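# Lift the white 2x6 brick a hand's width up

## Task

Grasp the white 2x6 brick of standard height and raise it until it sits at least one hand's width (about 0.1 m) above its starting spot. At the finish, the only thing held is that brick, and it touches nothing except the hand gripping it.

## Robot and tools

Robot: two arms, left_arm and right_arm, each ending in a five-finger hand. right_arm has a right hand and left_arm a mirrored left hand. Base positions in the scene frame: left_arm (+0.021, +0.359, -0.002) m, right_arm (+0.025, -0.308, +0.003) m. A post stands on the floor behind the arms.

Scene frame: origin at table-top height, halfway between the nominal bases. +z is up, +x points out over the table, and left_arm is on the +y side. Image left/right does not match arm names. Result positions (end_effector_position in metres, end_effector_quat_wxyz) use this frame and can be off by a few centimetres.

Hand point: a point that moves with the palm, 0.05 m in front of it and 0.15 m from the wrist face. Its +z runs along the straight fingers, +y points out of the palm, and +x runs across the palm. On the right hand +x points away from the thumb; on the left hand it points toward the thumb. Straight fingertips reach 0.06 to 0.07 m past the point along +z, and the fingers lie 0.06 m behind it along -y. A bracket on the little-finger side of the wrist can strike things.

Row layout: every row has 28 numbers in [-1, 1], covering both arms even if only one moves. Order: left_arm dx, dy, dz, rx, ry, rz; left hand thumb_turn, thumb_bend, index, middle, ring, little, force_limit, speed; then the same 14 numbers for right_arm and its hand.

Pose numbers are offsets, not poses. They are measured from the arm's current "Hand target" and lie along that Hand target's own axes, not the scene axes. 1.0 equals 0.6 m of travel or 180 degrees of turn. rx, ry, rz form a single rotation vector. Six zeros means no new request for that arm. The controller limits each commanded orientation to within 40 degrees of the measured one. The arm follows loosely: it can rest 1 to 3 cm (sometimes 5 cm) short, usually low, and a small lift may even end lower. If it stays short, send the missing distance as a further offset.

Hand numbers are absolute targets. For thumb_turn, -1 puts the thumb beside the palm and +1 puts it in front, facing the fingers. For thumb_bend and each finger, -1 is straight and +1 is fully curled. force_limit maps linearly from about 0 N at -1 to 10 N at +1 (15 N for the two thumb motors). speed rises linearly to full at +0.48 and stays full up to +1. For a gentle grip, close at speed -0.94 or below. No hand number means "keep": to leave a hand unchanged, repeat its last sent eight numbers. If nothing has been sent to it yet, use hand_measured followed by hand_force_limit and hand_speed. With the thumb in front, the hand can wrap objects about 0.035 to 0.065 m thick. Thumb tip against the index pad can pinch light items up to about 0.08 m. To squeeze harder, raise force_limit and send a more-closed target than hand_measured. To loosen, send a target more open than hand_measured.

Tools:
- execute_actions(actions, cameras): actions is a list of actions. Each action holds up to 15 rows, one per 1/30 s step. Every row in an action is offset from the Hand target at that action's start, so repeating an action moves the arm further. An empty list returns camera images.
- move(target, speed, blend, blocking, cameras): target is one 28-number row or a list of up to 15 rows. All offsets in the list count from the same starting Hand targets. speed is in m/s (0.002 to 4.3, default 0.25), one value overall or one per target. blend (m) rounds the corners of a list. blocking=false returns after about 0.5 s while the motion continues. Paths run straight, do not avoid obstacles, and are capped at 10 s.
- wait(seconds): let time pass with no new commands.
- stop(): brake a running move.
- zoom_image(camera, region [x0, y0, x1, y1]): close-up of the newest image from cam_high, cam_left_wrist or cam_right_wrist. Each image is 672x504; the region can be at most 504 by 504.
- show_instructions(): show the reference pages.
- finished_scene(scene): end the scene. This cannot be undone.

Results: the robot state, including end_effector pose and Hand target (the last commanded pose, which is the base for the next offsets). hand_measured, hand_stopped_by and hand_load_n each list six values in motor order. hand_stopped_by reads moving, target, force, stalled or fault. hand_load_n is the load at the fingertip, positive when the finger is pushed open. A dropped grip shows as that load falling to near 0. A move also returns a "move:" line with its ending (done, off_target, moving, held, fault) and limits (paced = pose clipped, held = steps withheld). Joint torques, motor temperatures, and MOTOR HOT or OVER-TEMPERATURE FAULT lines may also appear.

Avoid: dropping the brick even a few millimetres, releasing a moving part, and fast contacts or hard pushes. Do not let the hands or arms press against each other, and never close one hand on the other. Do not let anything leave the table. Keep heavy loads and long stretched-out reach brief so motors do not overheat. A blocked arm keeps pushing; command its target back past the hand point to relieve it.

Each tool is called after "Call:" as name(argument=value, ...), one argument or row to a line, values as JSON.

Reference images:

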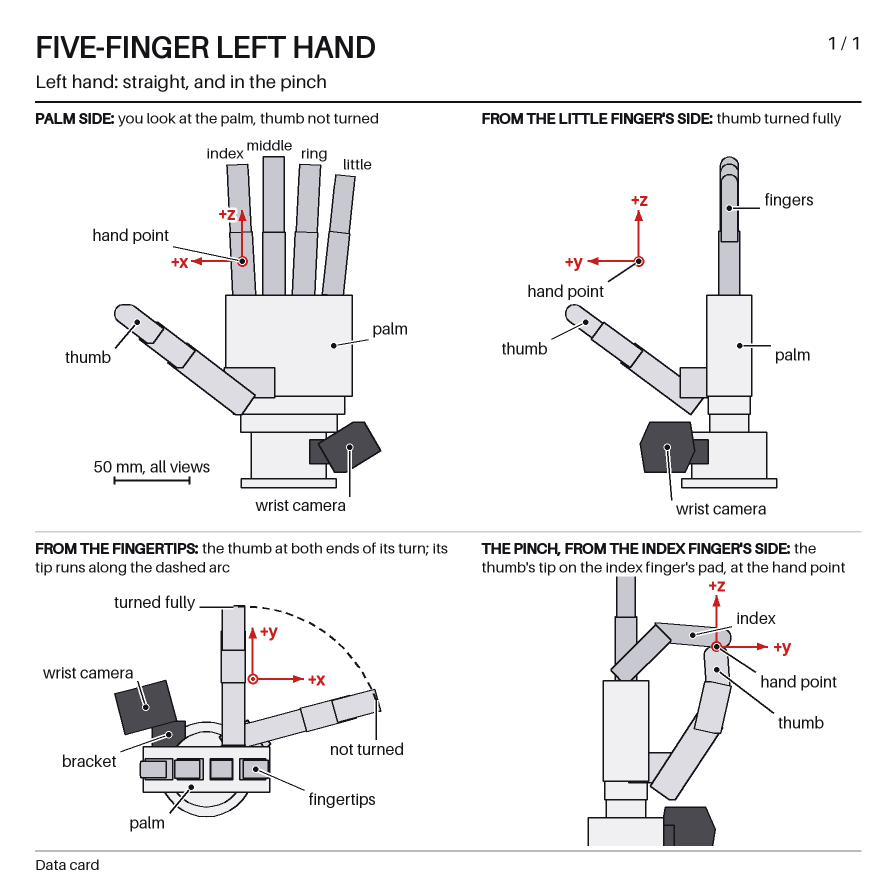

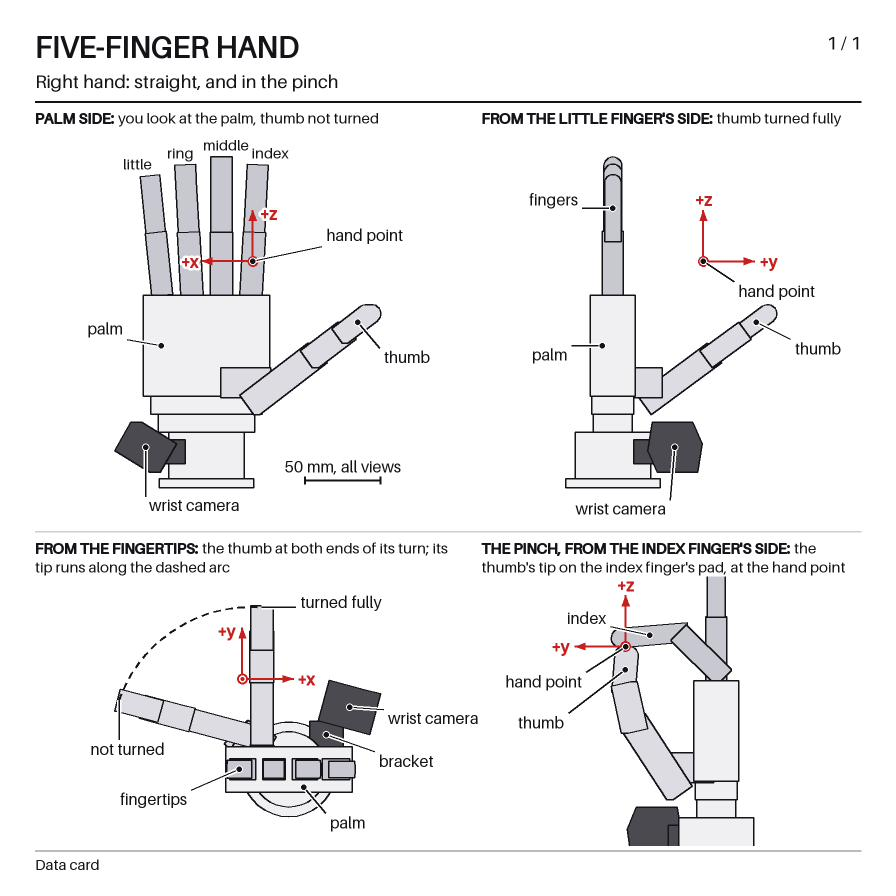

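## Session

Call:
execute_actions(
  actions=[],
)

Scene clock: 0.00 s.
left_arm: end_effector_position=(+0.0374, -0.0192, +0.3007) hand_measured=(-1.000, -1.000, -1.000, -1.000, -1.000, -1.000) hand_load_n=(+0.0, +0.0, +0.0, +0.0, +0.0, +0.0) hand_stopped_by=(target, target, target, target, target, target) hand_force_limit=0.00 hand_speed=-0.80 end_effector_quat_wxyz=(-0.083, -0.230, +0.689, -0.682) | right_arm: end_effector_position=(+0.4630, -0.3518, +0.2088) hand_measured=(-1.000, -1.000, -1.000, -1.000, -1.000, -1.000) hand_load_n=(+0.0, +0.0, +0.0, +0.0, +0.0, +0.0) hand_stopped_by=(target, target, target, target, target, target) hand_force_limit=0.00 hand_speed=-0.80 end_effector_quat_wxyz=(+0.175, -0.539, +0.678, -0.468)
Joint positions: left_arm=[-1.394 0.521 0.472 -0.008 -0.031 -0.445] | right_arm=[0.049 1.03 0.8 -0.381 0.506 0.013]
Joint velocities: within noise
Joint torques (N m): no reading
Motor temperatures (°C): left_arm=[37 33 34 33 35 35] | right_arm=[34 29 35 34 35 33]
Heat: left arm: hottest waist 37 °C; right arm: hottest elbow 35 °C.
Hand target: left_arm +0.0378, -0.0215, +0.3224; -0.085, -0.226, +0.677, -0.695 | right_arm +0.4704, -0.3514, +0.2232; +0.185, -0.532, +0.676, -0.475

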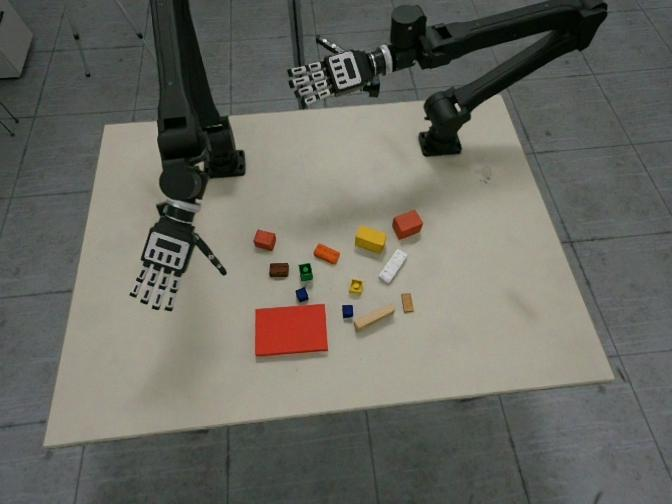

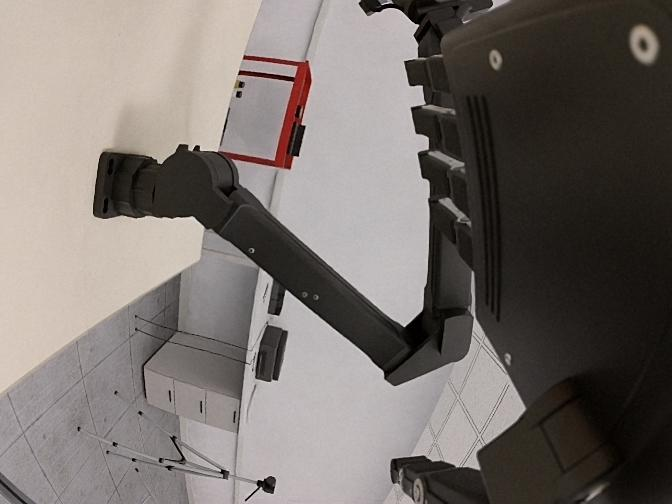

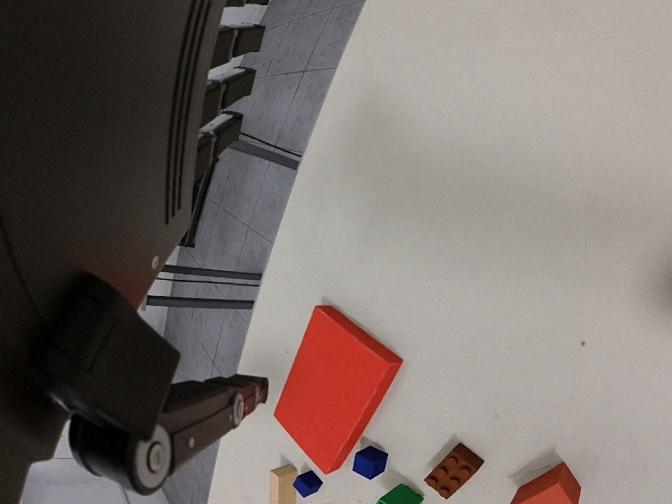

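Call:
zoom_image(
  camera="cam_high",
  region=[230, 190, 450, 370],
)

Call:
zoom_image(
  camera="cam_high",
  region=[340, 200, 440, 300],
)

Scaled by 2.291 from the camera's image (finer frame: 960x720).

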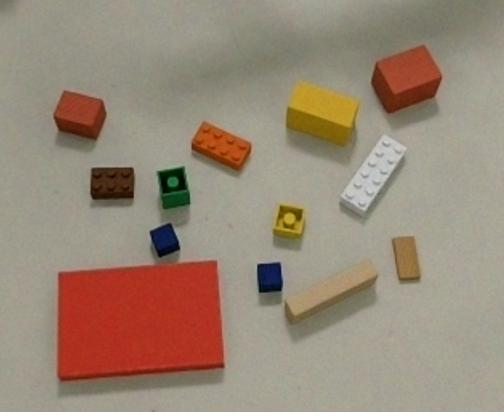

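Scaled by 5.040 from the camera's image (finer frame: 960x720).

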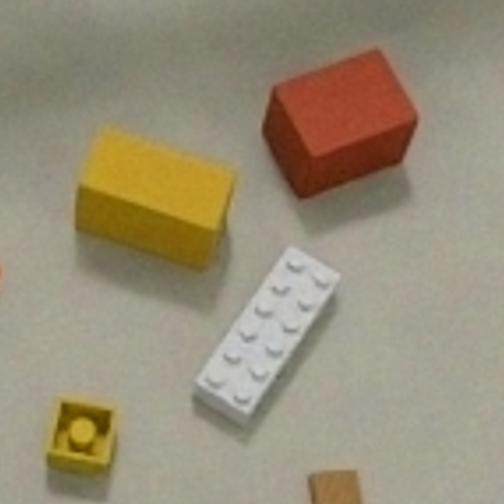

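Call:
move(
  target=[0,0,0,0,0,0,-1,-1,-1,-1,-1,-1,0,-0.8,-0.7335,0.0595,-0.4135,0.0261,-0.3729,-0.1527,1,-0.7,-0.4,-0.4,-0.4,-0.4,-0.2,0],
  speed=0.25,
  cameras=["all"],
)

Scene clock: 142.07 s.
left_arm: end_effector_position=(+0.0374, -0.0192, +0.3007) hand_measured=(-1.000, -1.000, -1.000, -1.000, -1.000, -1.000) hand_load_n=(-0.5, +0.0, +0.0, +0.0, +0.0, +0.0) hand_stopped_by=(target, target, target, target, target, target) hand_force_limit=0.00 hand_speed=-0.80 end_effector_quat_wxyz=(-0.083, -0.230, +0.689, -0.682) | right_arm: end_effector_position=(+0.4143, +0.1366, +0.1767) hand_measured=(+1.000, -0.700, -0.400, -0.400, -0.400, -0.400) hand_load_n=(+0.0, +0.0, +0.0, +0.0, +0.0, +0.0) hand_stopped_by=(target, target, target, target, target, target) hand_force_limit=-0.20 hand_speed=0.00 end_effector_quat_wxyz=(-0.411, +0.841, -0.320, +0.148)
Joint positions: left_arm=[-1.394 0.521 0.472 -0.008 -0.031 -0.445] | right_arm=[0.779 1.489 1.15 -0.329 -0.06 -0.03]
Joint torques (N m): left_arm=[0.85 -1.96 12.34 2.18 -0.05 0.01] | right_arm=[-0.85 -11.34 11.52 2.28 -0.18 0.07]
Motor temperatures (°C): left_arm=[36 33 43 32 33 33] | right_arm=[34 30 46 34 33 31]
Heat: left arm: hottest elbow 43 °C; right arm: hottest elbow 46 °C.
Hand target: left_arm +0.0378, -0.0215, +0.3224; -0.085, -0.226, +0.677, -0.695 | right_arm +0.4242, +0.1525, +0.2001; -0.433, +0.833, -0.306, +0.159
Off the commanded pose: left_arm 0.022 m, 2 deg | right_arm 0.030 m, 3 deg.
move: off_target (right_arm)

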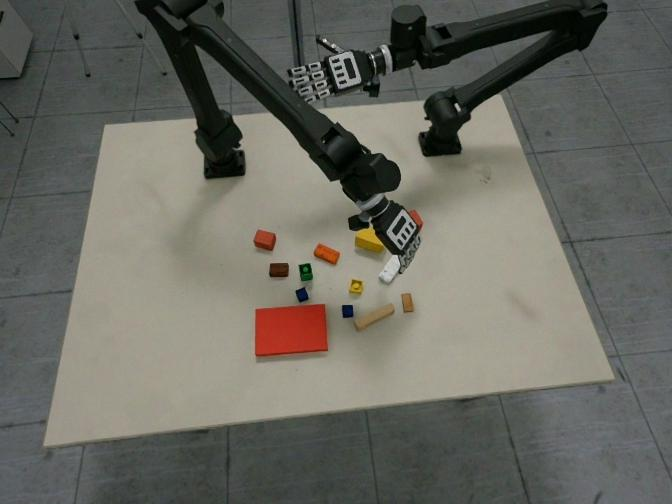

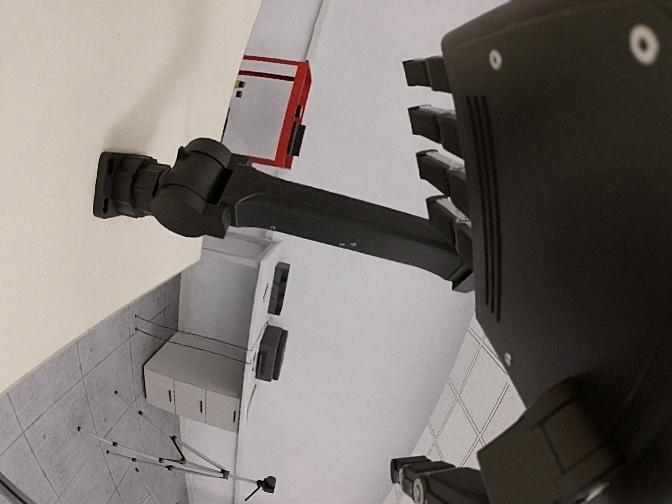

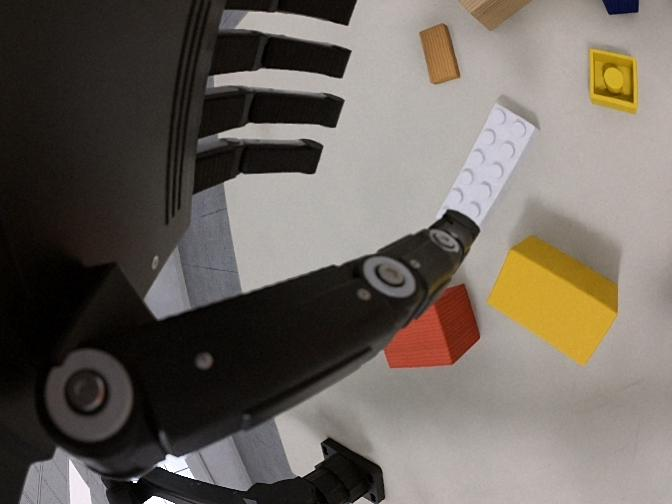

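Call:
zoom_image(
  camera="cam_high",
  region=[340, 180, 440, 300],
)

Call:
zoom_image(
  camera="cam_right_wrist",
  region=[200, 0, 672, 400],
)

Scaled by 4.200 from the camera's image (finer frame: 960x720).

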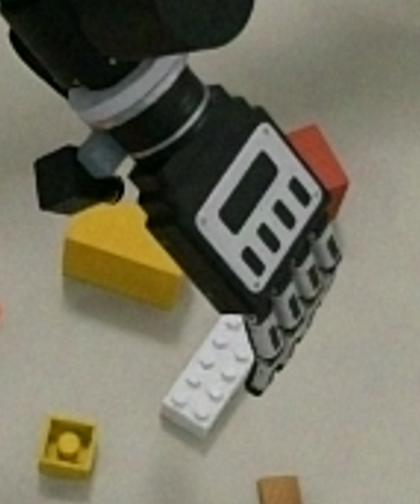

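Scaled by 1.068 from the camera's image (finer frame: 960x720).

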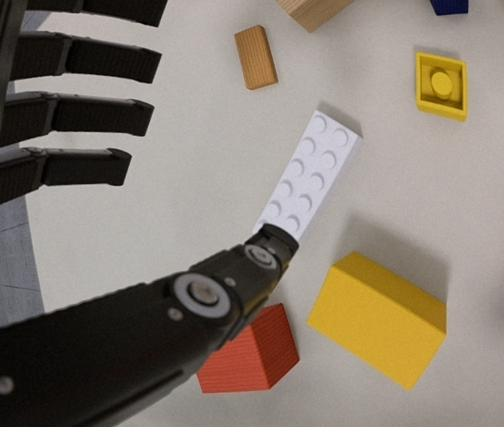

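Call:
move(
  target=[0,0,0,0,0,0,-1,-1,-1,-1,-1,-1,0,-0.8,-0.0052,0.1007,0.1092,0,0,0,1,-0.7,-0.4,-0.4,-0.4,-0.4,-0.2,0],
  speed=0.12,
  cameras=["cam_high","cam_right_wrist"],
)

Scene clock: 205.47 s.
left_arm: end_effector_position=(+0.0374, -0.0192, +0.3007) hand_measured=(-1.000, -1.000, -1.000, -1.000, -1.000, -1.000) hand_load_n=(-0.5, +0.0, +0.0, +0.0, +0.0, +0.0) hand_stopped_by=(target, target, target, target, target, target) hand_force_limit=0.00 hand_speed=-0.80 end_effector_quat_wxyz=(-0.083, -0.230, +0.689, -0.682) | right_arm: end_effector_position=(+0.4362, +0.1589, +0.1075) hand_measured=(+1.000, -0.700, -0.400, -0.400, -0.400, -0.400) hand_load_n=(+0.0, +0.0, +0.0, +0.0, +0.0, +0.0) hand_stopped_by=(target, target, target, target, target, target) hand_force_limit=-0.20 hand_speed=0.00 end_effector_quat_wxyz=(-0.423, +0.834, -0.317, +0.155)
Joint positions: left_arm=[-1.394 0.521 0.472 -0.008 -0.031 -0.445] | right_arm=[0.78 1.633 1.105 -0.109 -0.058 -0.031]
Joint torques (N m): left_arm=[0.91 -1.96 12.31 2.17 -0.05 0.01] | right_arm=[0.44 -13.04 8.27 2.48 -0.01 0.09]
Heat: left arm: hottest elbow 44 °C; right arm: hottest elbow 50 °C.
Hand target: left_arm +0.0378, -0.0215, +0.3224; -0.085, -0.226, +0.677, -0.695 | right_arm +0.4340, +0.1689, +0.1128; -0.433, +0.833, -0.306, +0.159
Off the commanded pose: left_arm 0.022 m, 2 deg | right_arm 0.012 m, 2 deg.
move: off_target (right_arm)

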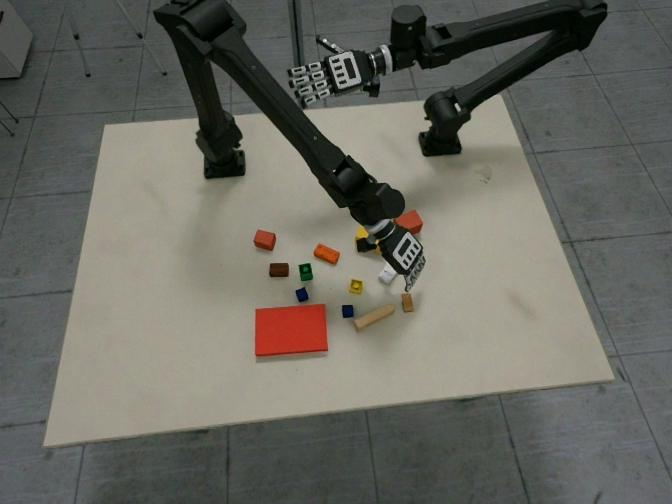

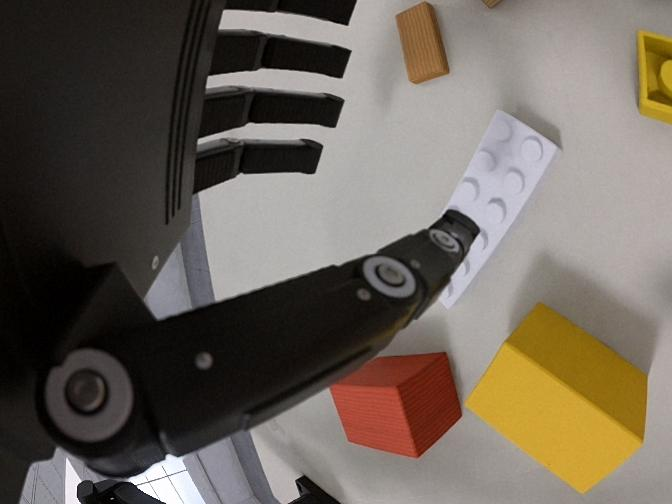

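Call:
zoom_image(
  camera="cam_high",
  region=[350, 200, 450, 320],
)

Call:
zoom_image(
  camera="cam_right_wrist",
  region=[180, 0, 580, 400],
)

Scaled by 4.200 from the camera's image (finer frame: 960x720).

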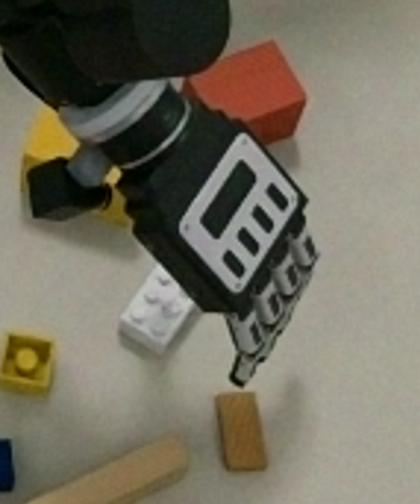

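Scaled by 1.260 from the camera's image (finer frame: 960x720).

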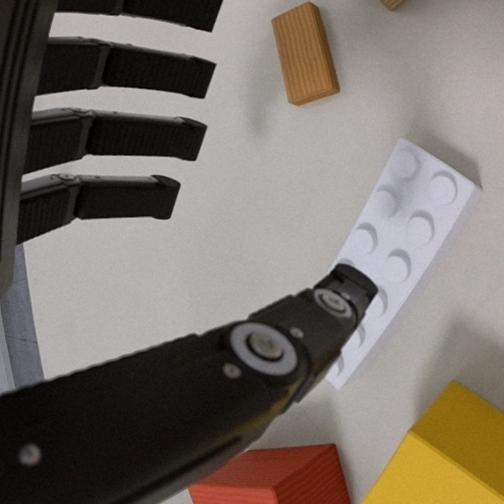

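Call:
move(
  target=[0,0,0,0,0,0,-1,-1,-1,-1,-1,-1,0,-0.8,-0.0268,0.0533,0.0257,0,0,0,1,-0.7,-0.4,-0.4,-0.4,-0.4,-0.2,0],
  speed=0.08,
  cameras=["cam_high","cam_right_wrist"],
)

Call:
zoom_image(
  camera="cam_right_wrist",
  region=[180, 0, 580, 400],
)

Call:
zoom_image(
  camera="cam_high",
  region=[350, 200, 450, 320],
)

Scene clock: 265.43 s.
left_arm: end_effector_position=(+0.0374, -0.0192, +0.3007) hand_measured=(-1.000, -1.000, -1.000, -1.000, -1.000, -1.000) hand_load_n=(+0.0, +0.0, +0.0, +0.0, +0.0, +0.0) hand_stopped_by=(target, target, target, target, target, target) hand_force_limit=0.00 hand_speed=-0.80 end_effector_quat_wxyz=(-0.083, -0.230, +0.689, -0.682) | right_arm: end_effector_position=(+0.4199, +0.1658, +0.0755) hand_measured=(+1.000, -0.700, -0.400, -0.400, -0.400, -0.400) hand_load_n=(+0.0, +0.0, -0.5, +0.0, +0.0, +0.0) hand_stopped_by=(target, target, target, target, target, target) hand_force_limit=-0.20 hand_speed=0.00 end_effector_quat_wxyz=(-0.424, +0.837, -0.307, +0.159)
Joint positions: left_arm=[-1.394 0.521 0.472 -0.008 -0.031 -0.445] | right_arm=[0.815 1.665 1.046 -0.01 -0.033 -0.031]
Joint torques (N m): left_arm=[0.85 -2.02 12.34 2.17 -0.05 0.01] | right_arm=[-0.21 -12.69 7.49 2.33 0.07 0.25]
Heat: left arm: hottest elbow 45 °C; right arm: hottest elbow 47 °C.
Hand target: left_arm +0.0378, -0.0215, +0.3224; -0.085, -0.226, +0.677, -0.695 | right_arm +0.4180, +0.1749, +0.0779; -0.433, +0.833, -0.306, +0.159
Off the commanded pose: left_arm 0.022 m, 2 deg | right_arm 0.010 m, 1 deg.
move: done

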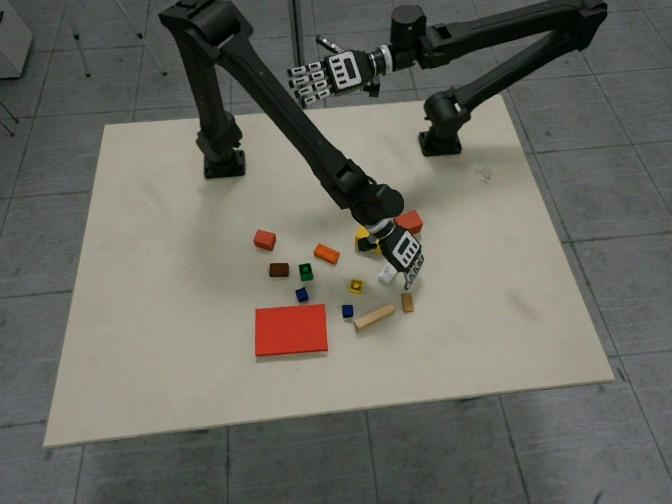

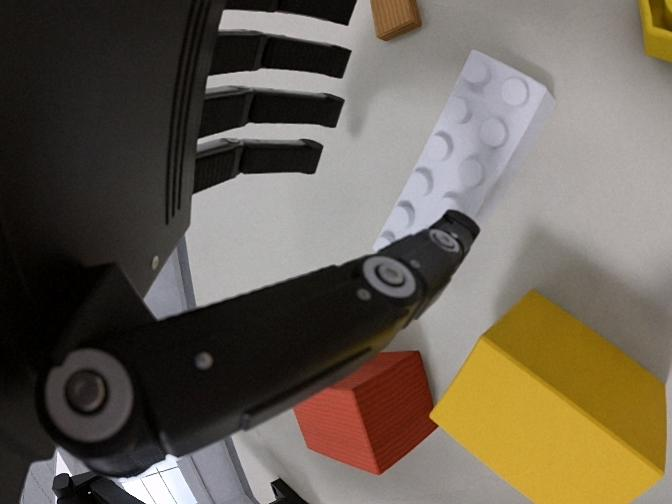

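Scaled by 1.260 from the camera's image (finer frame: 960x720).

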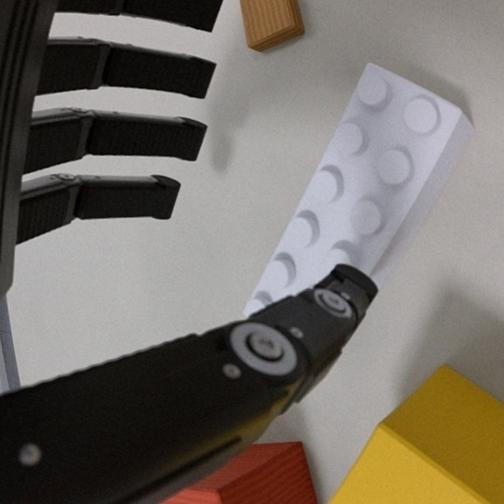

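Scaled by 4.200 from the camera's image (finer frame: 960x720).

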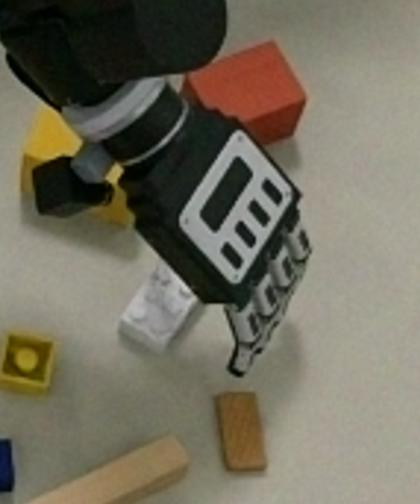

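Call:
move(
  target=[0,0,0,0,0,0,-1,-1,-1,-1,-1,-1,0,-0.8,0.0083,0.0232,0.0163,0,0,0,1,-0.9,-0.4,-0.4,-0.4,-0.4,-0.2,0],
  speed=0.06,
  cameras=["cam_high","cam_right_wrist"],
)

Call:
zoom_image(
  camera="cam_right_wrist",
  region=[180, 0, 580, 400],
)

Call:
zoom_image(
  camera="cam_high",
  region=[350, 200, 450, 320],
)

Scene clock: 314.43 s.
left_arm: end_effector_position=(+0.0374, -0.0192, +0.3007) hand_measured=(-1.000, -1.000, -1.000, -1.000, -1.000, -1.000) hand_load_n=(+0.0, +0.0, +0.0, +0.0, +0.0, +0.0) hand_stopped_by=(target, target, target, target, target, target) hand_force_limit=0.00 hand_speed=-0.80 end_effector_quat_wxyz=(-0.083, -0.230, +0.689, -0.682) | right_arm: end_effector_position=(+0.4202, +0.1667, +0.0599) hand_measured=(+1.000, -0.900, -0.400, -0.400, -0.400, -0.400) hand_load_n=(+0.0, +0.0, +0.0, +0.0, +0.0, +0.0) hand_stopped_by=(target, target, target, target, target, target) hand_force_limit=-0.20 hand_speed=0.00 end_effector_quat_wxyz=(-0.426, +0.836, -0.307, +0.159)
Joint positions: left_arm=[-1.394 0.521 0.472 -0.008 -0.031 -0.445] | right_arm=[0.815 1.693 1.03 0.035 -0.035 -0.031]
Joint torques (N m): left_arm=[0.85 -1.96 12.34 2.19 -0.05 0.01] | right_arm=[-1.85 -12.98 7.35 2.29 -0.19 0.18]
Heat: left arm: hottest elbow 45 °C; right arm: hottest elbow 46 °C.
Hand target: left_arm +0.0378, -0.0215, +0.3224; -0.085, -0.226, +0.677, -0.695 | right_arm +0.4218, +0.1716, +0.0608; -0.433, +0.833, -0.306, +0.159
Off the commanded pose: left_arm 0.022 m, 2 deg | right_arm 0.005 m, 1 deg.
move: done

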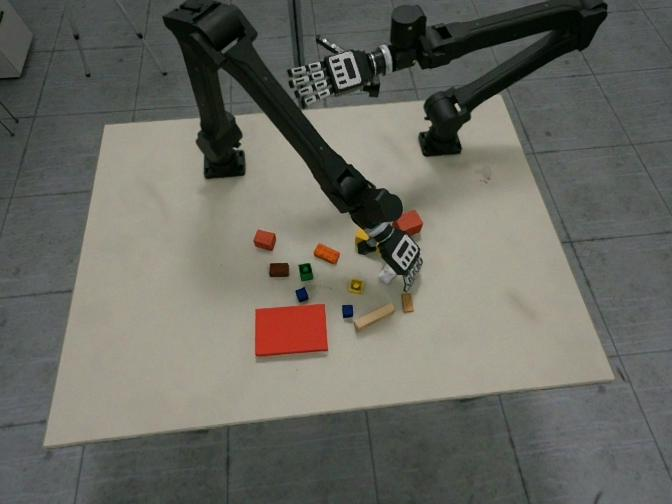

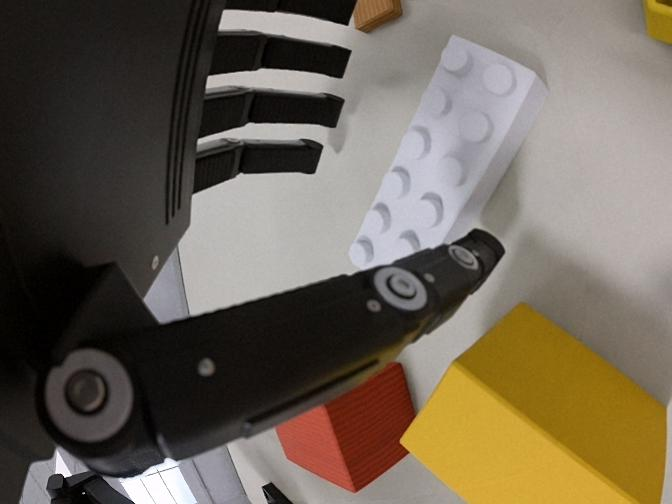

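Scaled by 1.260 from the camera's image (finer frame: 960x720).

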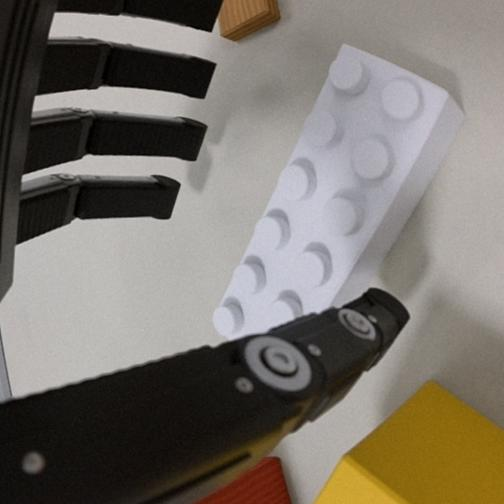

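Scaled by 4.200 from the camera's image (finer frame: 960x720).

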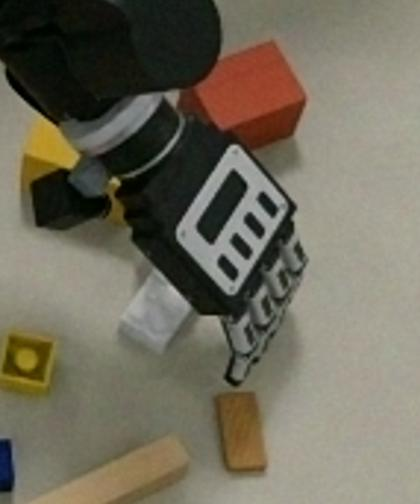

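Call:
move(
  target=[0,0,0,0,0,0,-1,-1,-1,-1,-1,-1,0,-0.8,0.0067,0.0163,0.0115,0,0,0,1,-0.9,-0.4,-0.4,-0.4,-0.4,-0.2,0],
  speed=0.06,
  cameras=["cam_high","cam_right_wrist"],
)

Call:
zoom_image(
  camera="cam_right_wrist",
  region=[180, 0, 580, 400],
)

Scene clock: 339.53 s.
left_arm: end_effector_position=(+0.0374, -0.0192, +0.3007) hand_measured=(-1.000, -1.000, -1.000, -1.000, -1.000, -1.000) hand_load_n=(-0.5, +0.0, +0.0, -0.5, +0.0, +0.0) hand_stopped_by=(target, target, target, target, target, target) hand_force_limit=0.00 hand_speed=-0.80 end_effector_quat_wxyz=(-0.083, -0.230, +0.689, -0.682) | right_arm: end_effector_position=(+0.4197, +0.1680, +0.0495) hand_measured=(+1.000, -0.900, -0.400, -0.400, -0.400, -0.400) hand_load_n=(+0.0, +0.0, +0.0, +0.0, +0.0, +0.0) hand_stopped_by=(target, target, target, target, target, target) hand_force_limit=-0.20 hand_speed=0.00 end_effector_quat_wxyz=(-0.428, +0.836, -0.305, +0.157)
Joint positions: left_arm=[-1.394 0.521 0.472 -0.008 -0.031 -0.445] | right_arm=[0.815 1.713 1.021 0.066 -0.041 -0.031]
Joint torques (N m): left_arm=[0.79 -1.96 12.34 2.18 -0.05 0.01] | right_arm=[-1.79 -12.16 7.25 2.3 -0.17 0.16]
Heat: left arm: hottest elbow 45 °C; right arm: hottest elbow 43 °C.
Hand target: left_arm +0.0378, -0.0215, +0.3224; -0.085, -0.226, +0.677, -0.695 | right_arm +0.4249, +0.1691, +0.0490; -0.433, +0.833, -0.306, +0.159
Off the commanded pose: left_arm 0.022 m, 2 deg | right_arm 0.005 m, 1 deg.
move: done

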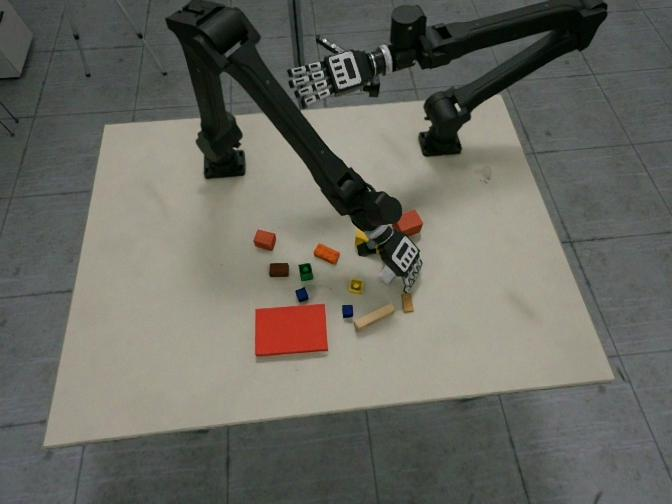

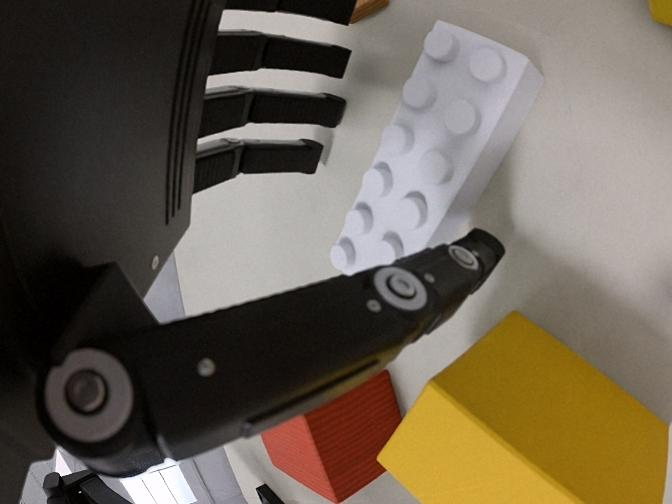

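Scaled by 1.260 from the camera's image (finer frame: 960x720).

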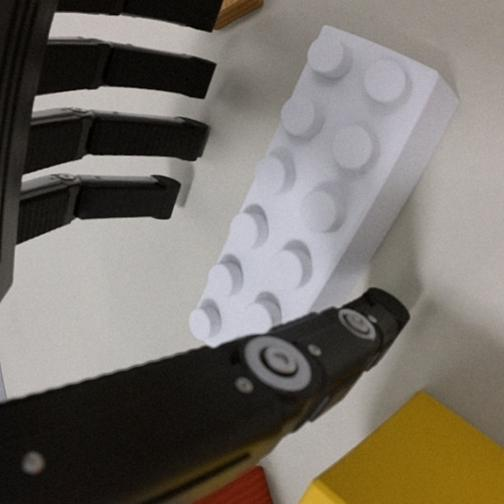

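Call:
move(
  target=[0,0,0,0,0,0,-1,-1,-1,-1,-1,-1,0,-0.8,0,0.015,0.0105,0,0,0,1,-0.9,-0.4,-0.4,-0.4,-0.4,-0.2,0],
  speed=0.04,
  cameras=["cam_high","cam_right_wrist"],
)

Call:
zoom_image(
  camera="cam_right_wrist",
  region=[180, 0, 580, 400],
)

Scene clock: 350.83 s.
left_arm: end_effector_position=(+0.0374, -0.0192, +0.3007) hand_measured=(-1.000, -1.000, -1.000, -1.000, -1.000, -1.000) hand_load_n=(+0.0, +0.0, +0.0, +0.0, +0.0, +0.0) hand_stopped_by=(target, target, target, target, target, target) hand_force_limit=0.00 hand_speed=-0.80 end_effector_quat_wxyz=(-0.083, -0.230, +0.689, -0.682) | right_arm: end_effector_position=(+0.4224, +0.1710, +0.0478) hand_measured=(+1.000, -0.900, -0.400, -0.400, -0.400, -0.400) hand_load_n=(+0.0, +0.0, +0.0, +0.0, +0.0, +0.0) hand_stopped_by=(target, target, target, target, target, target) hand_force_limit=-0.20 hand_speed=0.00 end_effector_quat_wxyz=(-0.436, +0.832, -0.303, +0.160)
Joint positions: left_arm=[-1.394 0.521 0.472 -0.008 -0.031 -0.445] | right_arm=[0.815 1.723 1.017 0.099 -0.041 -0.031]
Joint torques (N m): left_arm=[0.85 -1.96 12.34 2.18 -0.05 0.01] | right_arm=[-1.73 -11.46 6.79 2.39 -0.18 0.12]
Heat: left arm: hottest elbow 45 °C; right arm: hottest elbow 43 °C.
Hand target: left_arm +0.0378, -0.0215, +0.3224; -0.085, -0.226, +0.677, -0.695 | right_arm +0.4248, +0.1690, +0.0379; -0.433, +0.833, -0.306, +0.159
Off the commanded pose: left_arm 0.022 m, 2 deg | right_arm 0.010 m, 0 deg.
move: done

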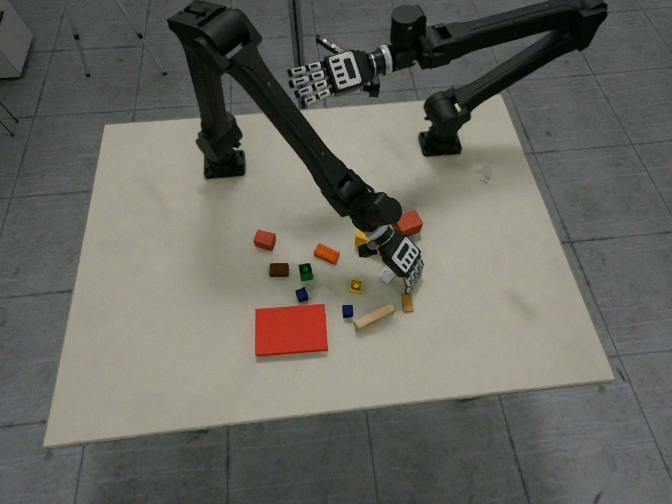

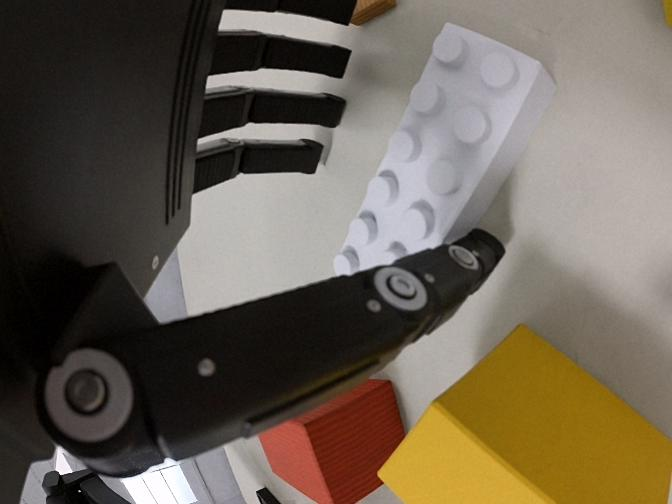

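Scaled by 1.260 from the camera's image (finer frame: 960x720).

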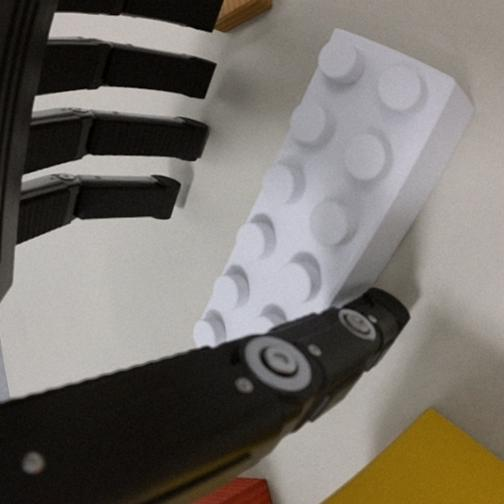

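Call:
zoom_image(
  camera="cam_right_wrist",
  region=[290, 60, 410, 200],
)

Call:
zoom_image(
  camera="cam_right_wrist",
  region=[420, 160, 560, 320],
)

Call:
zoom_image(
  camera="cam_high",
  region=[370, 220, 450, 310],
)

Scaled by 3.600 from the camera's image (finer frame: 960x720).

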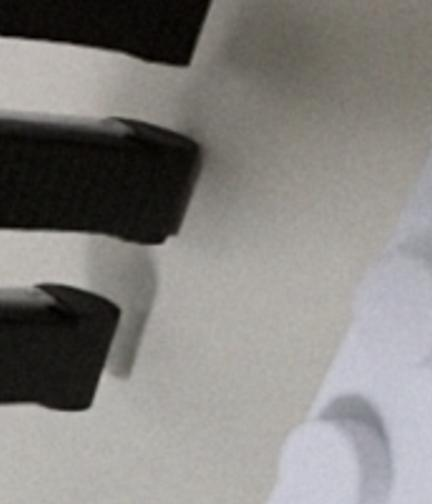

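Scaled by 3.150 from the camera's image (finer frame: 960x720).

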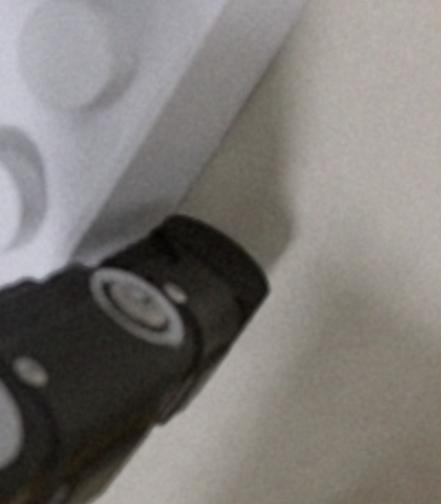

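Scaled by 5.600 from the camera's image (finer frame: 960x720).

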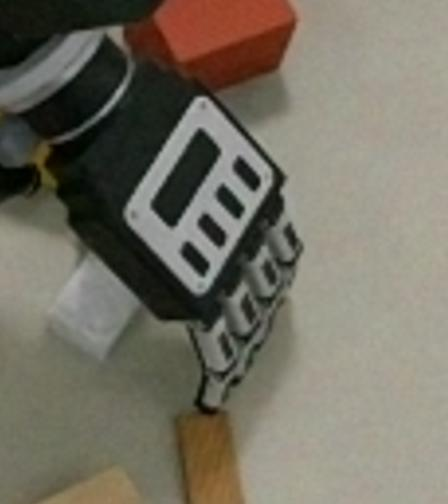

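Call:
move(
  target=[
    [0,0,0,0,0,0,-1,-1,-1,-1,-1,-1,0,-0.8,0,-0.0137,-0.0096,0,0,0,1,-0.9,-0.4,-0.4,-0.4,-1,-0.2,0],
    [0,0,0,0,0,0,-1,-1,-1,-1,-1,-1,0,-0.8,0,-0.0041,-0.0029,0,0,0,1,-0.9,-0.4,-0.4,-0.4,-1,-0.2,0],
  ],
  speed=0.04,
  cameras=["cam_high","cam_right_wrist"],
)

Call:
zoom_image(
  camera="cam_right_wrist",
  region=[180, 0, 580, 400],
)

Call:
zoom_image(
  camera="cam_high",
  region=[370, 220, 450, 310],
)

Scene clock: 377.63 s.
left_arm: end_effector_position=(+0.0374, -0.0192, +0.3007) hand_measured=(-1.000, -1.000, -1.000, -1.000, -1.000, -1.000) hand_load_n=(+0.0, +0.0, +0.0, +0.0, +0.0, +0.0) hand_stopped_by=(target, target, target, target, target, target) hand_force_limit=0.00 hand_speed=-0.80 end_effector_quat_wxyz=(-0.083, -0.230, +0.689, -0.682) | right_arm: end_effector_position=(+0.4224, +0.1710, +0.0478) hand_measured=(+1.000, -0.900, -0.400, -0.400, -0.400, -1.000) hand_load_n=(+0.0, +0.0, -0.5, +0.0, +0.0, +0.0) hand_stopped_by=(target, target, target, target, target, target) hand_force_limit=-0.20 hand_speed=0.00 end_effector_quat_wxyz=(-0.436, +0.832, -0.303, +0.160)
Joint positions: left_arm=[-1.394 0.521 0.472 -0.008 -0.031 -0.445] | right_arm=[0.815 1.723 1.017 0.099 -0.041 -0.031]
Joint torques (N m): left_arm=[0.85 -1.96 12.34 2.19 -0.05 0.01] | right_arm=[-1.44 -12.45 6.91 1.92 -0.12 0.13]
Heat: left arm: hottest elbow 46 °C; right arm: hottest elbow 43 °C.
Hand target: left_arm +0.0378, -0.0215, +0.3224; -0.085, -0.226, +0.677, -0.695 | right_arm +0.4248, +0.1690, +0.0409; -0.433, +0.833, -0.306, +0.159
Off the commanded pose: left_arm 0.022 m, 2 deg | right_arm 0.008 m, 0 deg.
move: done

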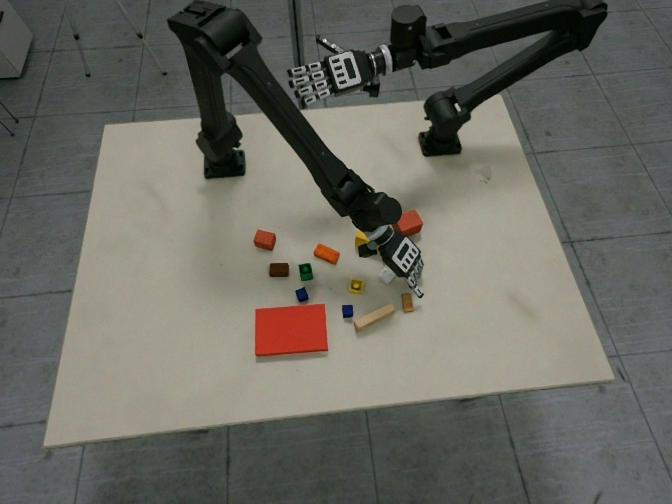

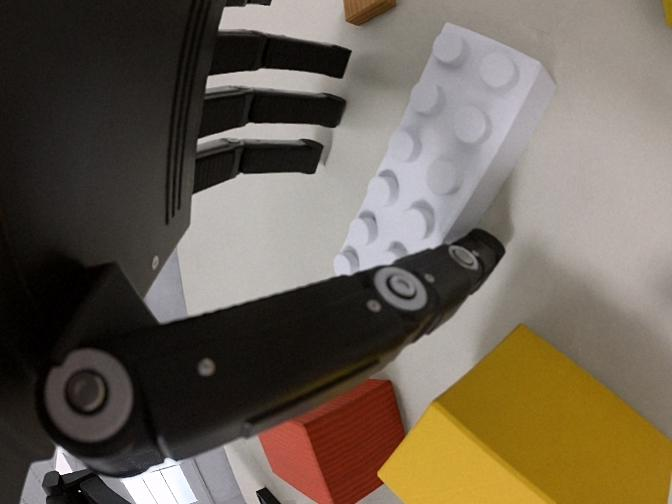

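Scaled by 1.260 from the camera's image (finer frame: 960x720).

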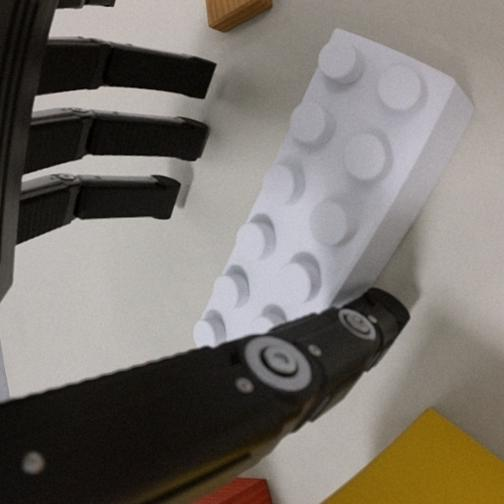

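Scaled by 5.600 from the camera's image (finer frame: 960x720).

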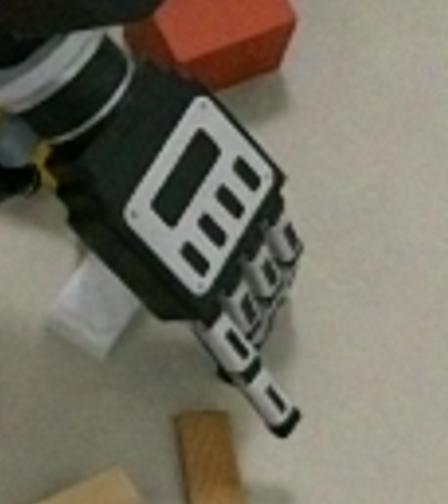

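Call:
move(
  target=[0,0,0,0,0,0,-1,-1,-1,-1,-1,-1,0,-0.8,0,0.0082,0.0057,0,0,0,1,-0.9,-0.4,-0.4,-0.4,-1,-0.2,0],
  speed=0.04,
  cameras=["cam_high","cam_right_wrist"],
)

Call:
zoom_image(
  camera="cam_right_wrist",
  region=[180, 0, 580, 400],
)

Scene clock: 383.97 s.
left_arm: end_effector_position=(+0.0374, -0.0192, +0.3007) hand_measured=(-1.000, -1.000, -1.000, -1.000, -1.000, -1.000) hand_load_n=(+0.0, +0.0, +0.0, +0.0, +0.0, +0.0) hand_stopped_by=(target, target, target, target, target, target) hand_force_limit=0.00 hand_speed=-0.80 end_effector_quat_wxyz=(-0.083, -0.230, +0.689, -0.682) | right_arm: end_effector_position=(+0.4226, +0.1712, +0.0474) hand_measured=(+1.000, -0.900, -0.400, -0.400, -0.400, -1.000) hand_load_n=(+0.0, +0.0, +0.0, -1.0, +0.0, +0.0) hand_stopped_by=(target, target, target, target, target, target) hand_force_limit=-0.20 hand_speed=0.00 end_effector_quat_wxyz=(-0.437, +0.831, -0.303, +0.160)
Joint positions: left_arm=[-1.394 0.521 0.472 -0.008 -0.031 -0.445] | right_arm=[0.815 1.723 1.015 0.106 -0.041 -0.031]
Joint torques (N m): left_arm=[0.85 -2.02 12.34 2.18 -0.05 0.01] | right_arm=[-1.49 -11.46 6.61 2.24 -0.17 0.13]
Heat: left arm: hottest elbow 46 °C; right arm: hottest elbow 43 °C.
Hand target: left_arm +0.0378, -0.0215, +0.3224; -0.085, -0.226, +0.677, -0.695 | right_arm +0.4248, +0.1690, +0.0349; -0.433, +0.833, -0.306, +0.159
Off the commanded pose: left_arm 0.022 m, 2 deg | right_arm 0.013 m, 1 deg.
move: off_target (right_arm)

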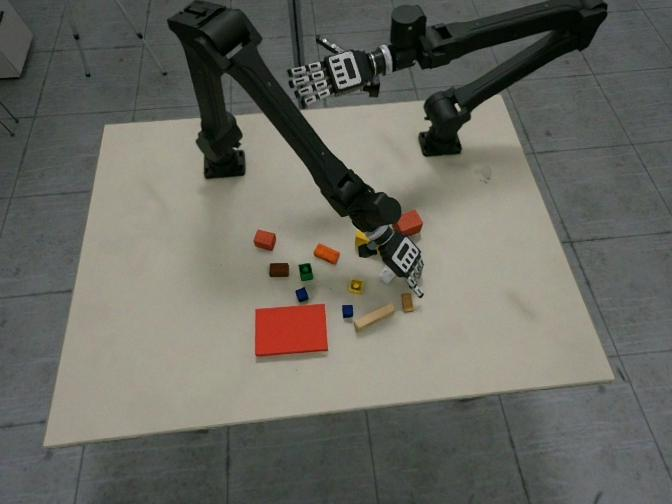

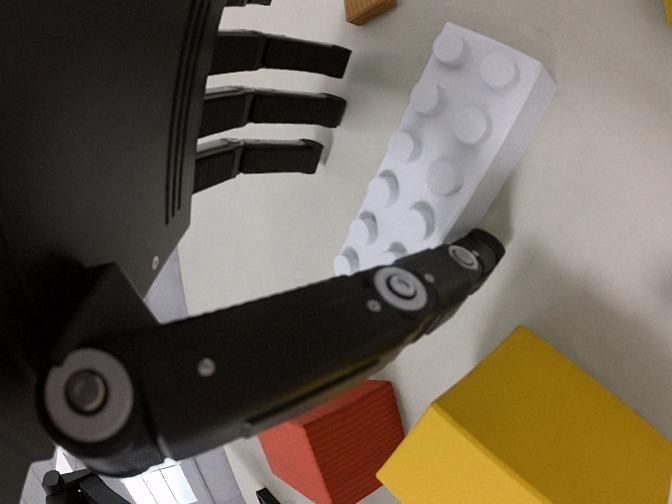

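Scaled by 1.260 from the camera's image (finer frame: 960x720).

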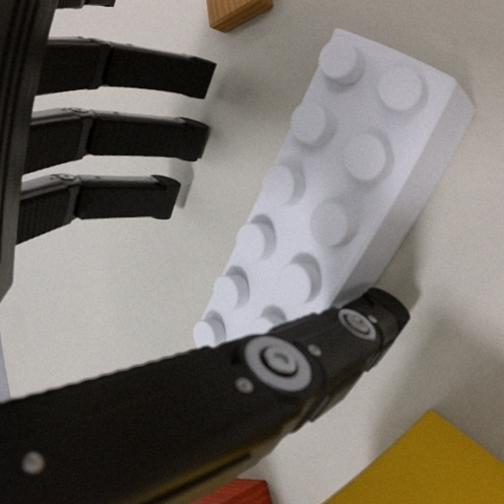

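Call:
move(
  target=[0,0,0,0,0,0,-1,-1,-1,-1,-1,-1,0,-0.8,0,-0.0274,-0.0192,0,0,0,1,-0.9,-0.4,-0.4,-0.4,-1,-0.2,0],
  speed=0.04,
  cameras=[],
)

Scene clock: 396.20 s.
left_arm: end_effector_position=(+0.0374, -0.0192, +0.3007) hand_measured=(-1.000, -1.000, -1.000, -1.000, -1.000, -1.000) hand_load_n=(-0.5, +0.0, +0.0, +0.0, +0.0, +0.0) hand_stopped_by=(target, target, target, target, target, target) hand_force_limit=0.00 hand_speed=-0.80 end_effector_quat_wxyz=(-0.083, -0.230, +0.689, -0.682) | right_arm: end_effector_position=(+0.4201, +0.1685, +0.0475) hand_measured=(+1.000, -0.900, -0.400, -0.400, -0.400, -1.000) hand_load_n=(+0.0, +0.0, +0.0, +1.0, +0.0, +0.0) hand_stopped_by=(target, target, target, target, target, target) hand_force_limit=-0.20 hand_speed=0.00 end_effector_quat_wxyz=(-0.431, +0.835, -0.304, +0.158)
Joint positions: left_arm=[-1.394 0.521 0.472 -0.008 -0.031 -0.445] | right_arm=[0.815 1.717 1.015 0.085 -0.041 -0.031]
Joint torques (N m): left_arm=[0.85 -1.9 12.34 2.18 -0.05 0.01] | right_arm=[-2.08 -12.92 8.28 0.94 -0.16 0.14]
Heat: left arm: hottest elbow 46 °C; right arm: hottest elbow 43 °C.
Hand target: left_arm +0.0378, -0.0215, +0.3224; -0.085, -0.226, +0.677, -0.695 | right_arm +0.4248, +0.1690, +0.0550; -0.433, +0.833, -0.306, +0.159
Off the commanded pose: left_arm 0.022 m, 2 deg | right_arm 0.009 m, 0 deg.
move: done


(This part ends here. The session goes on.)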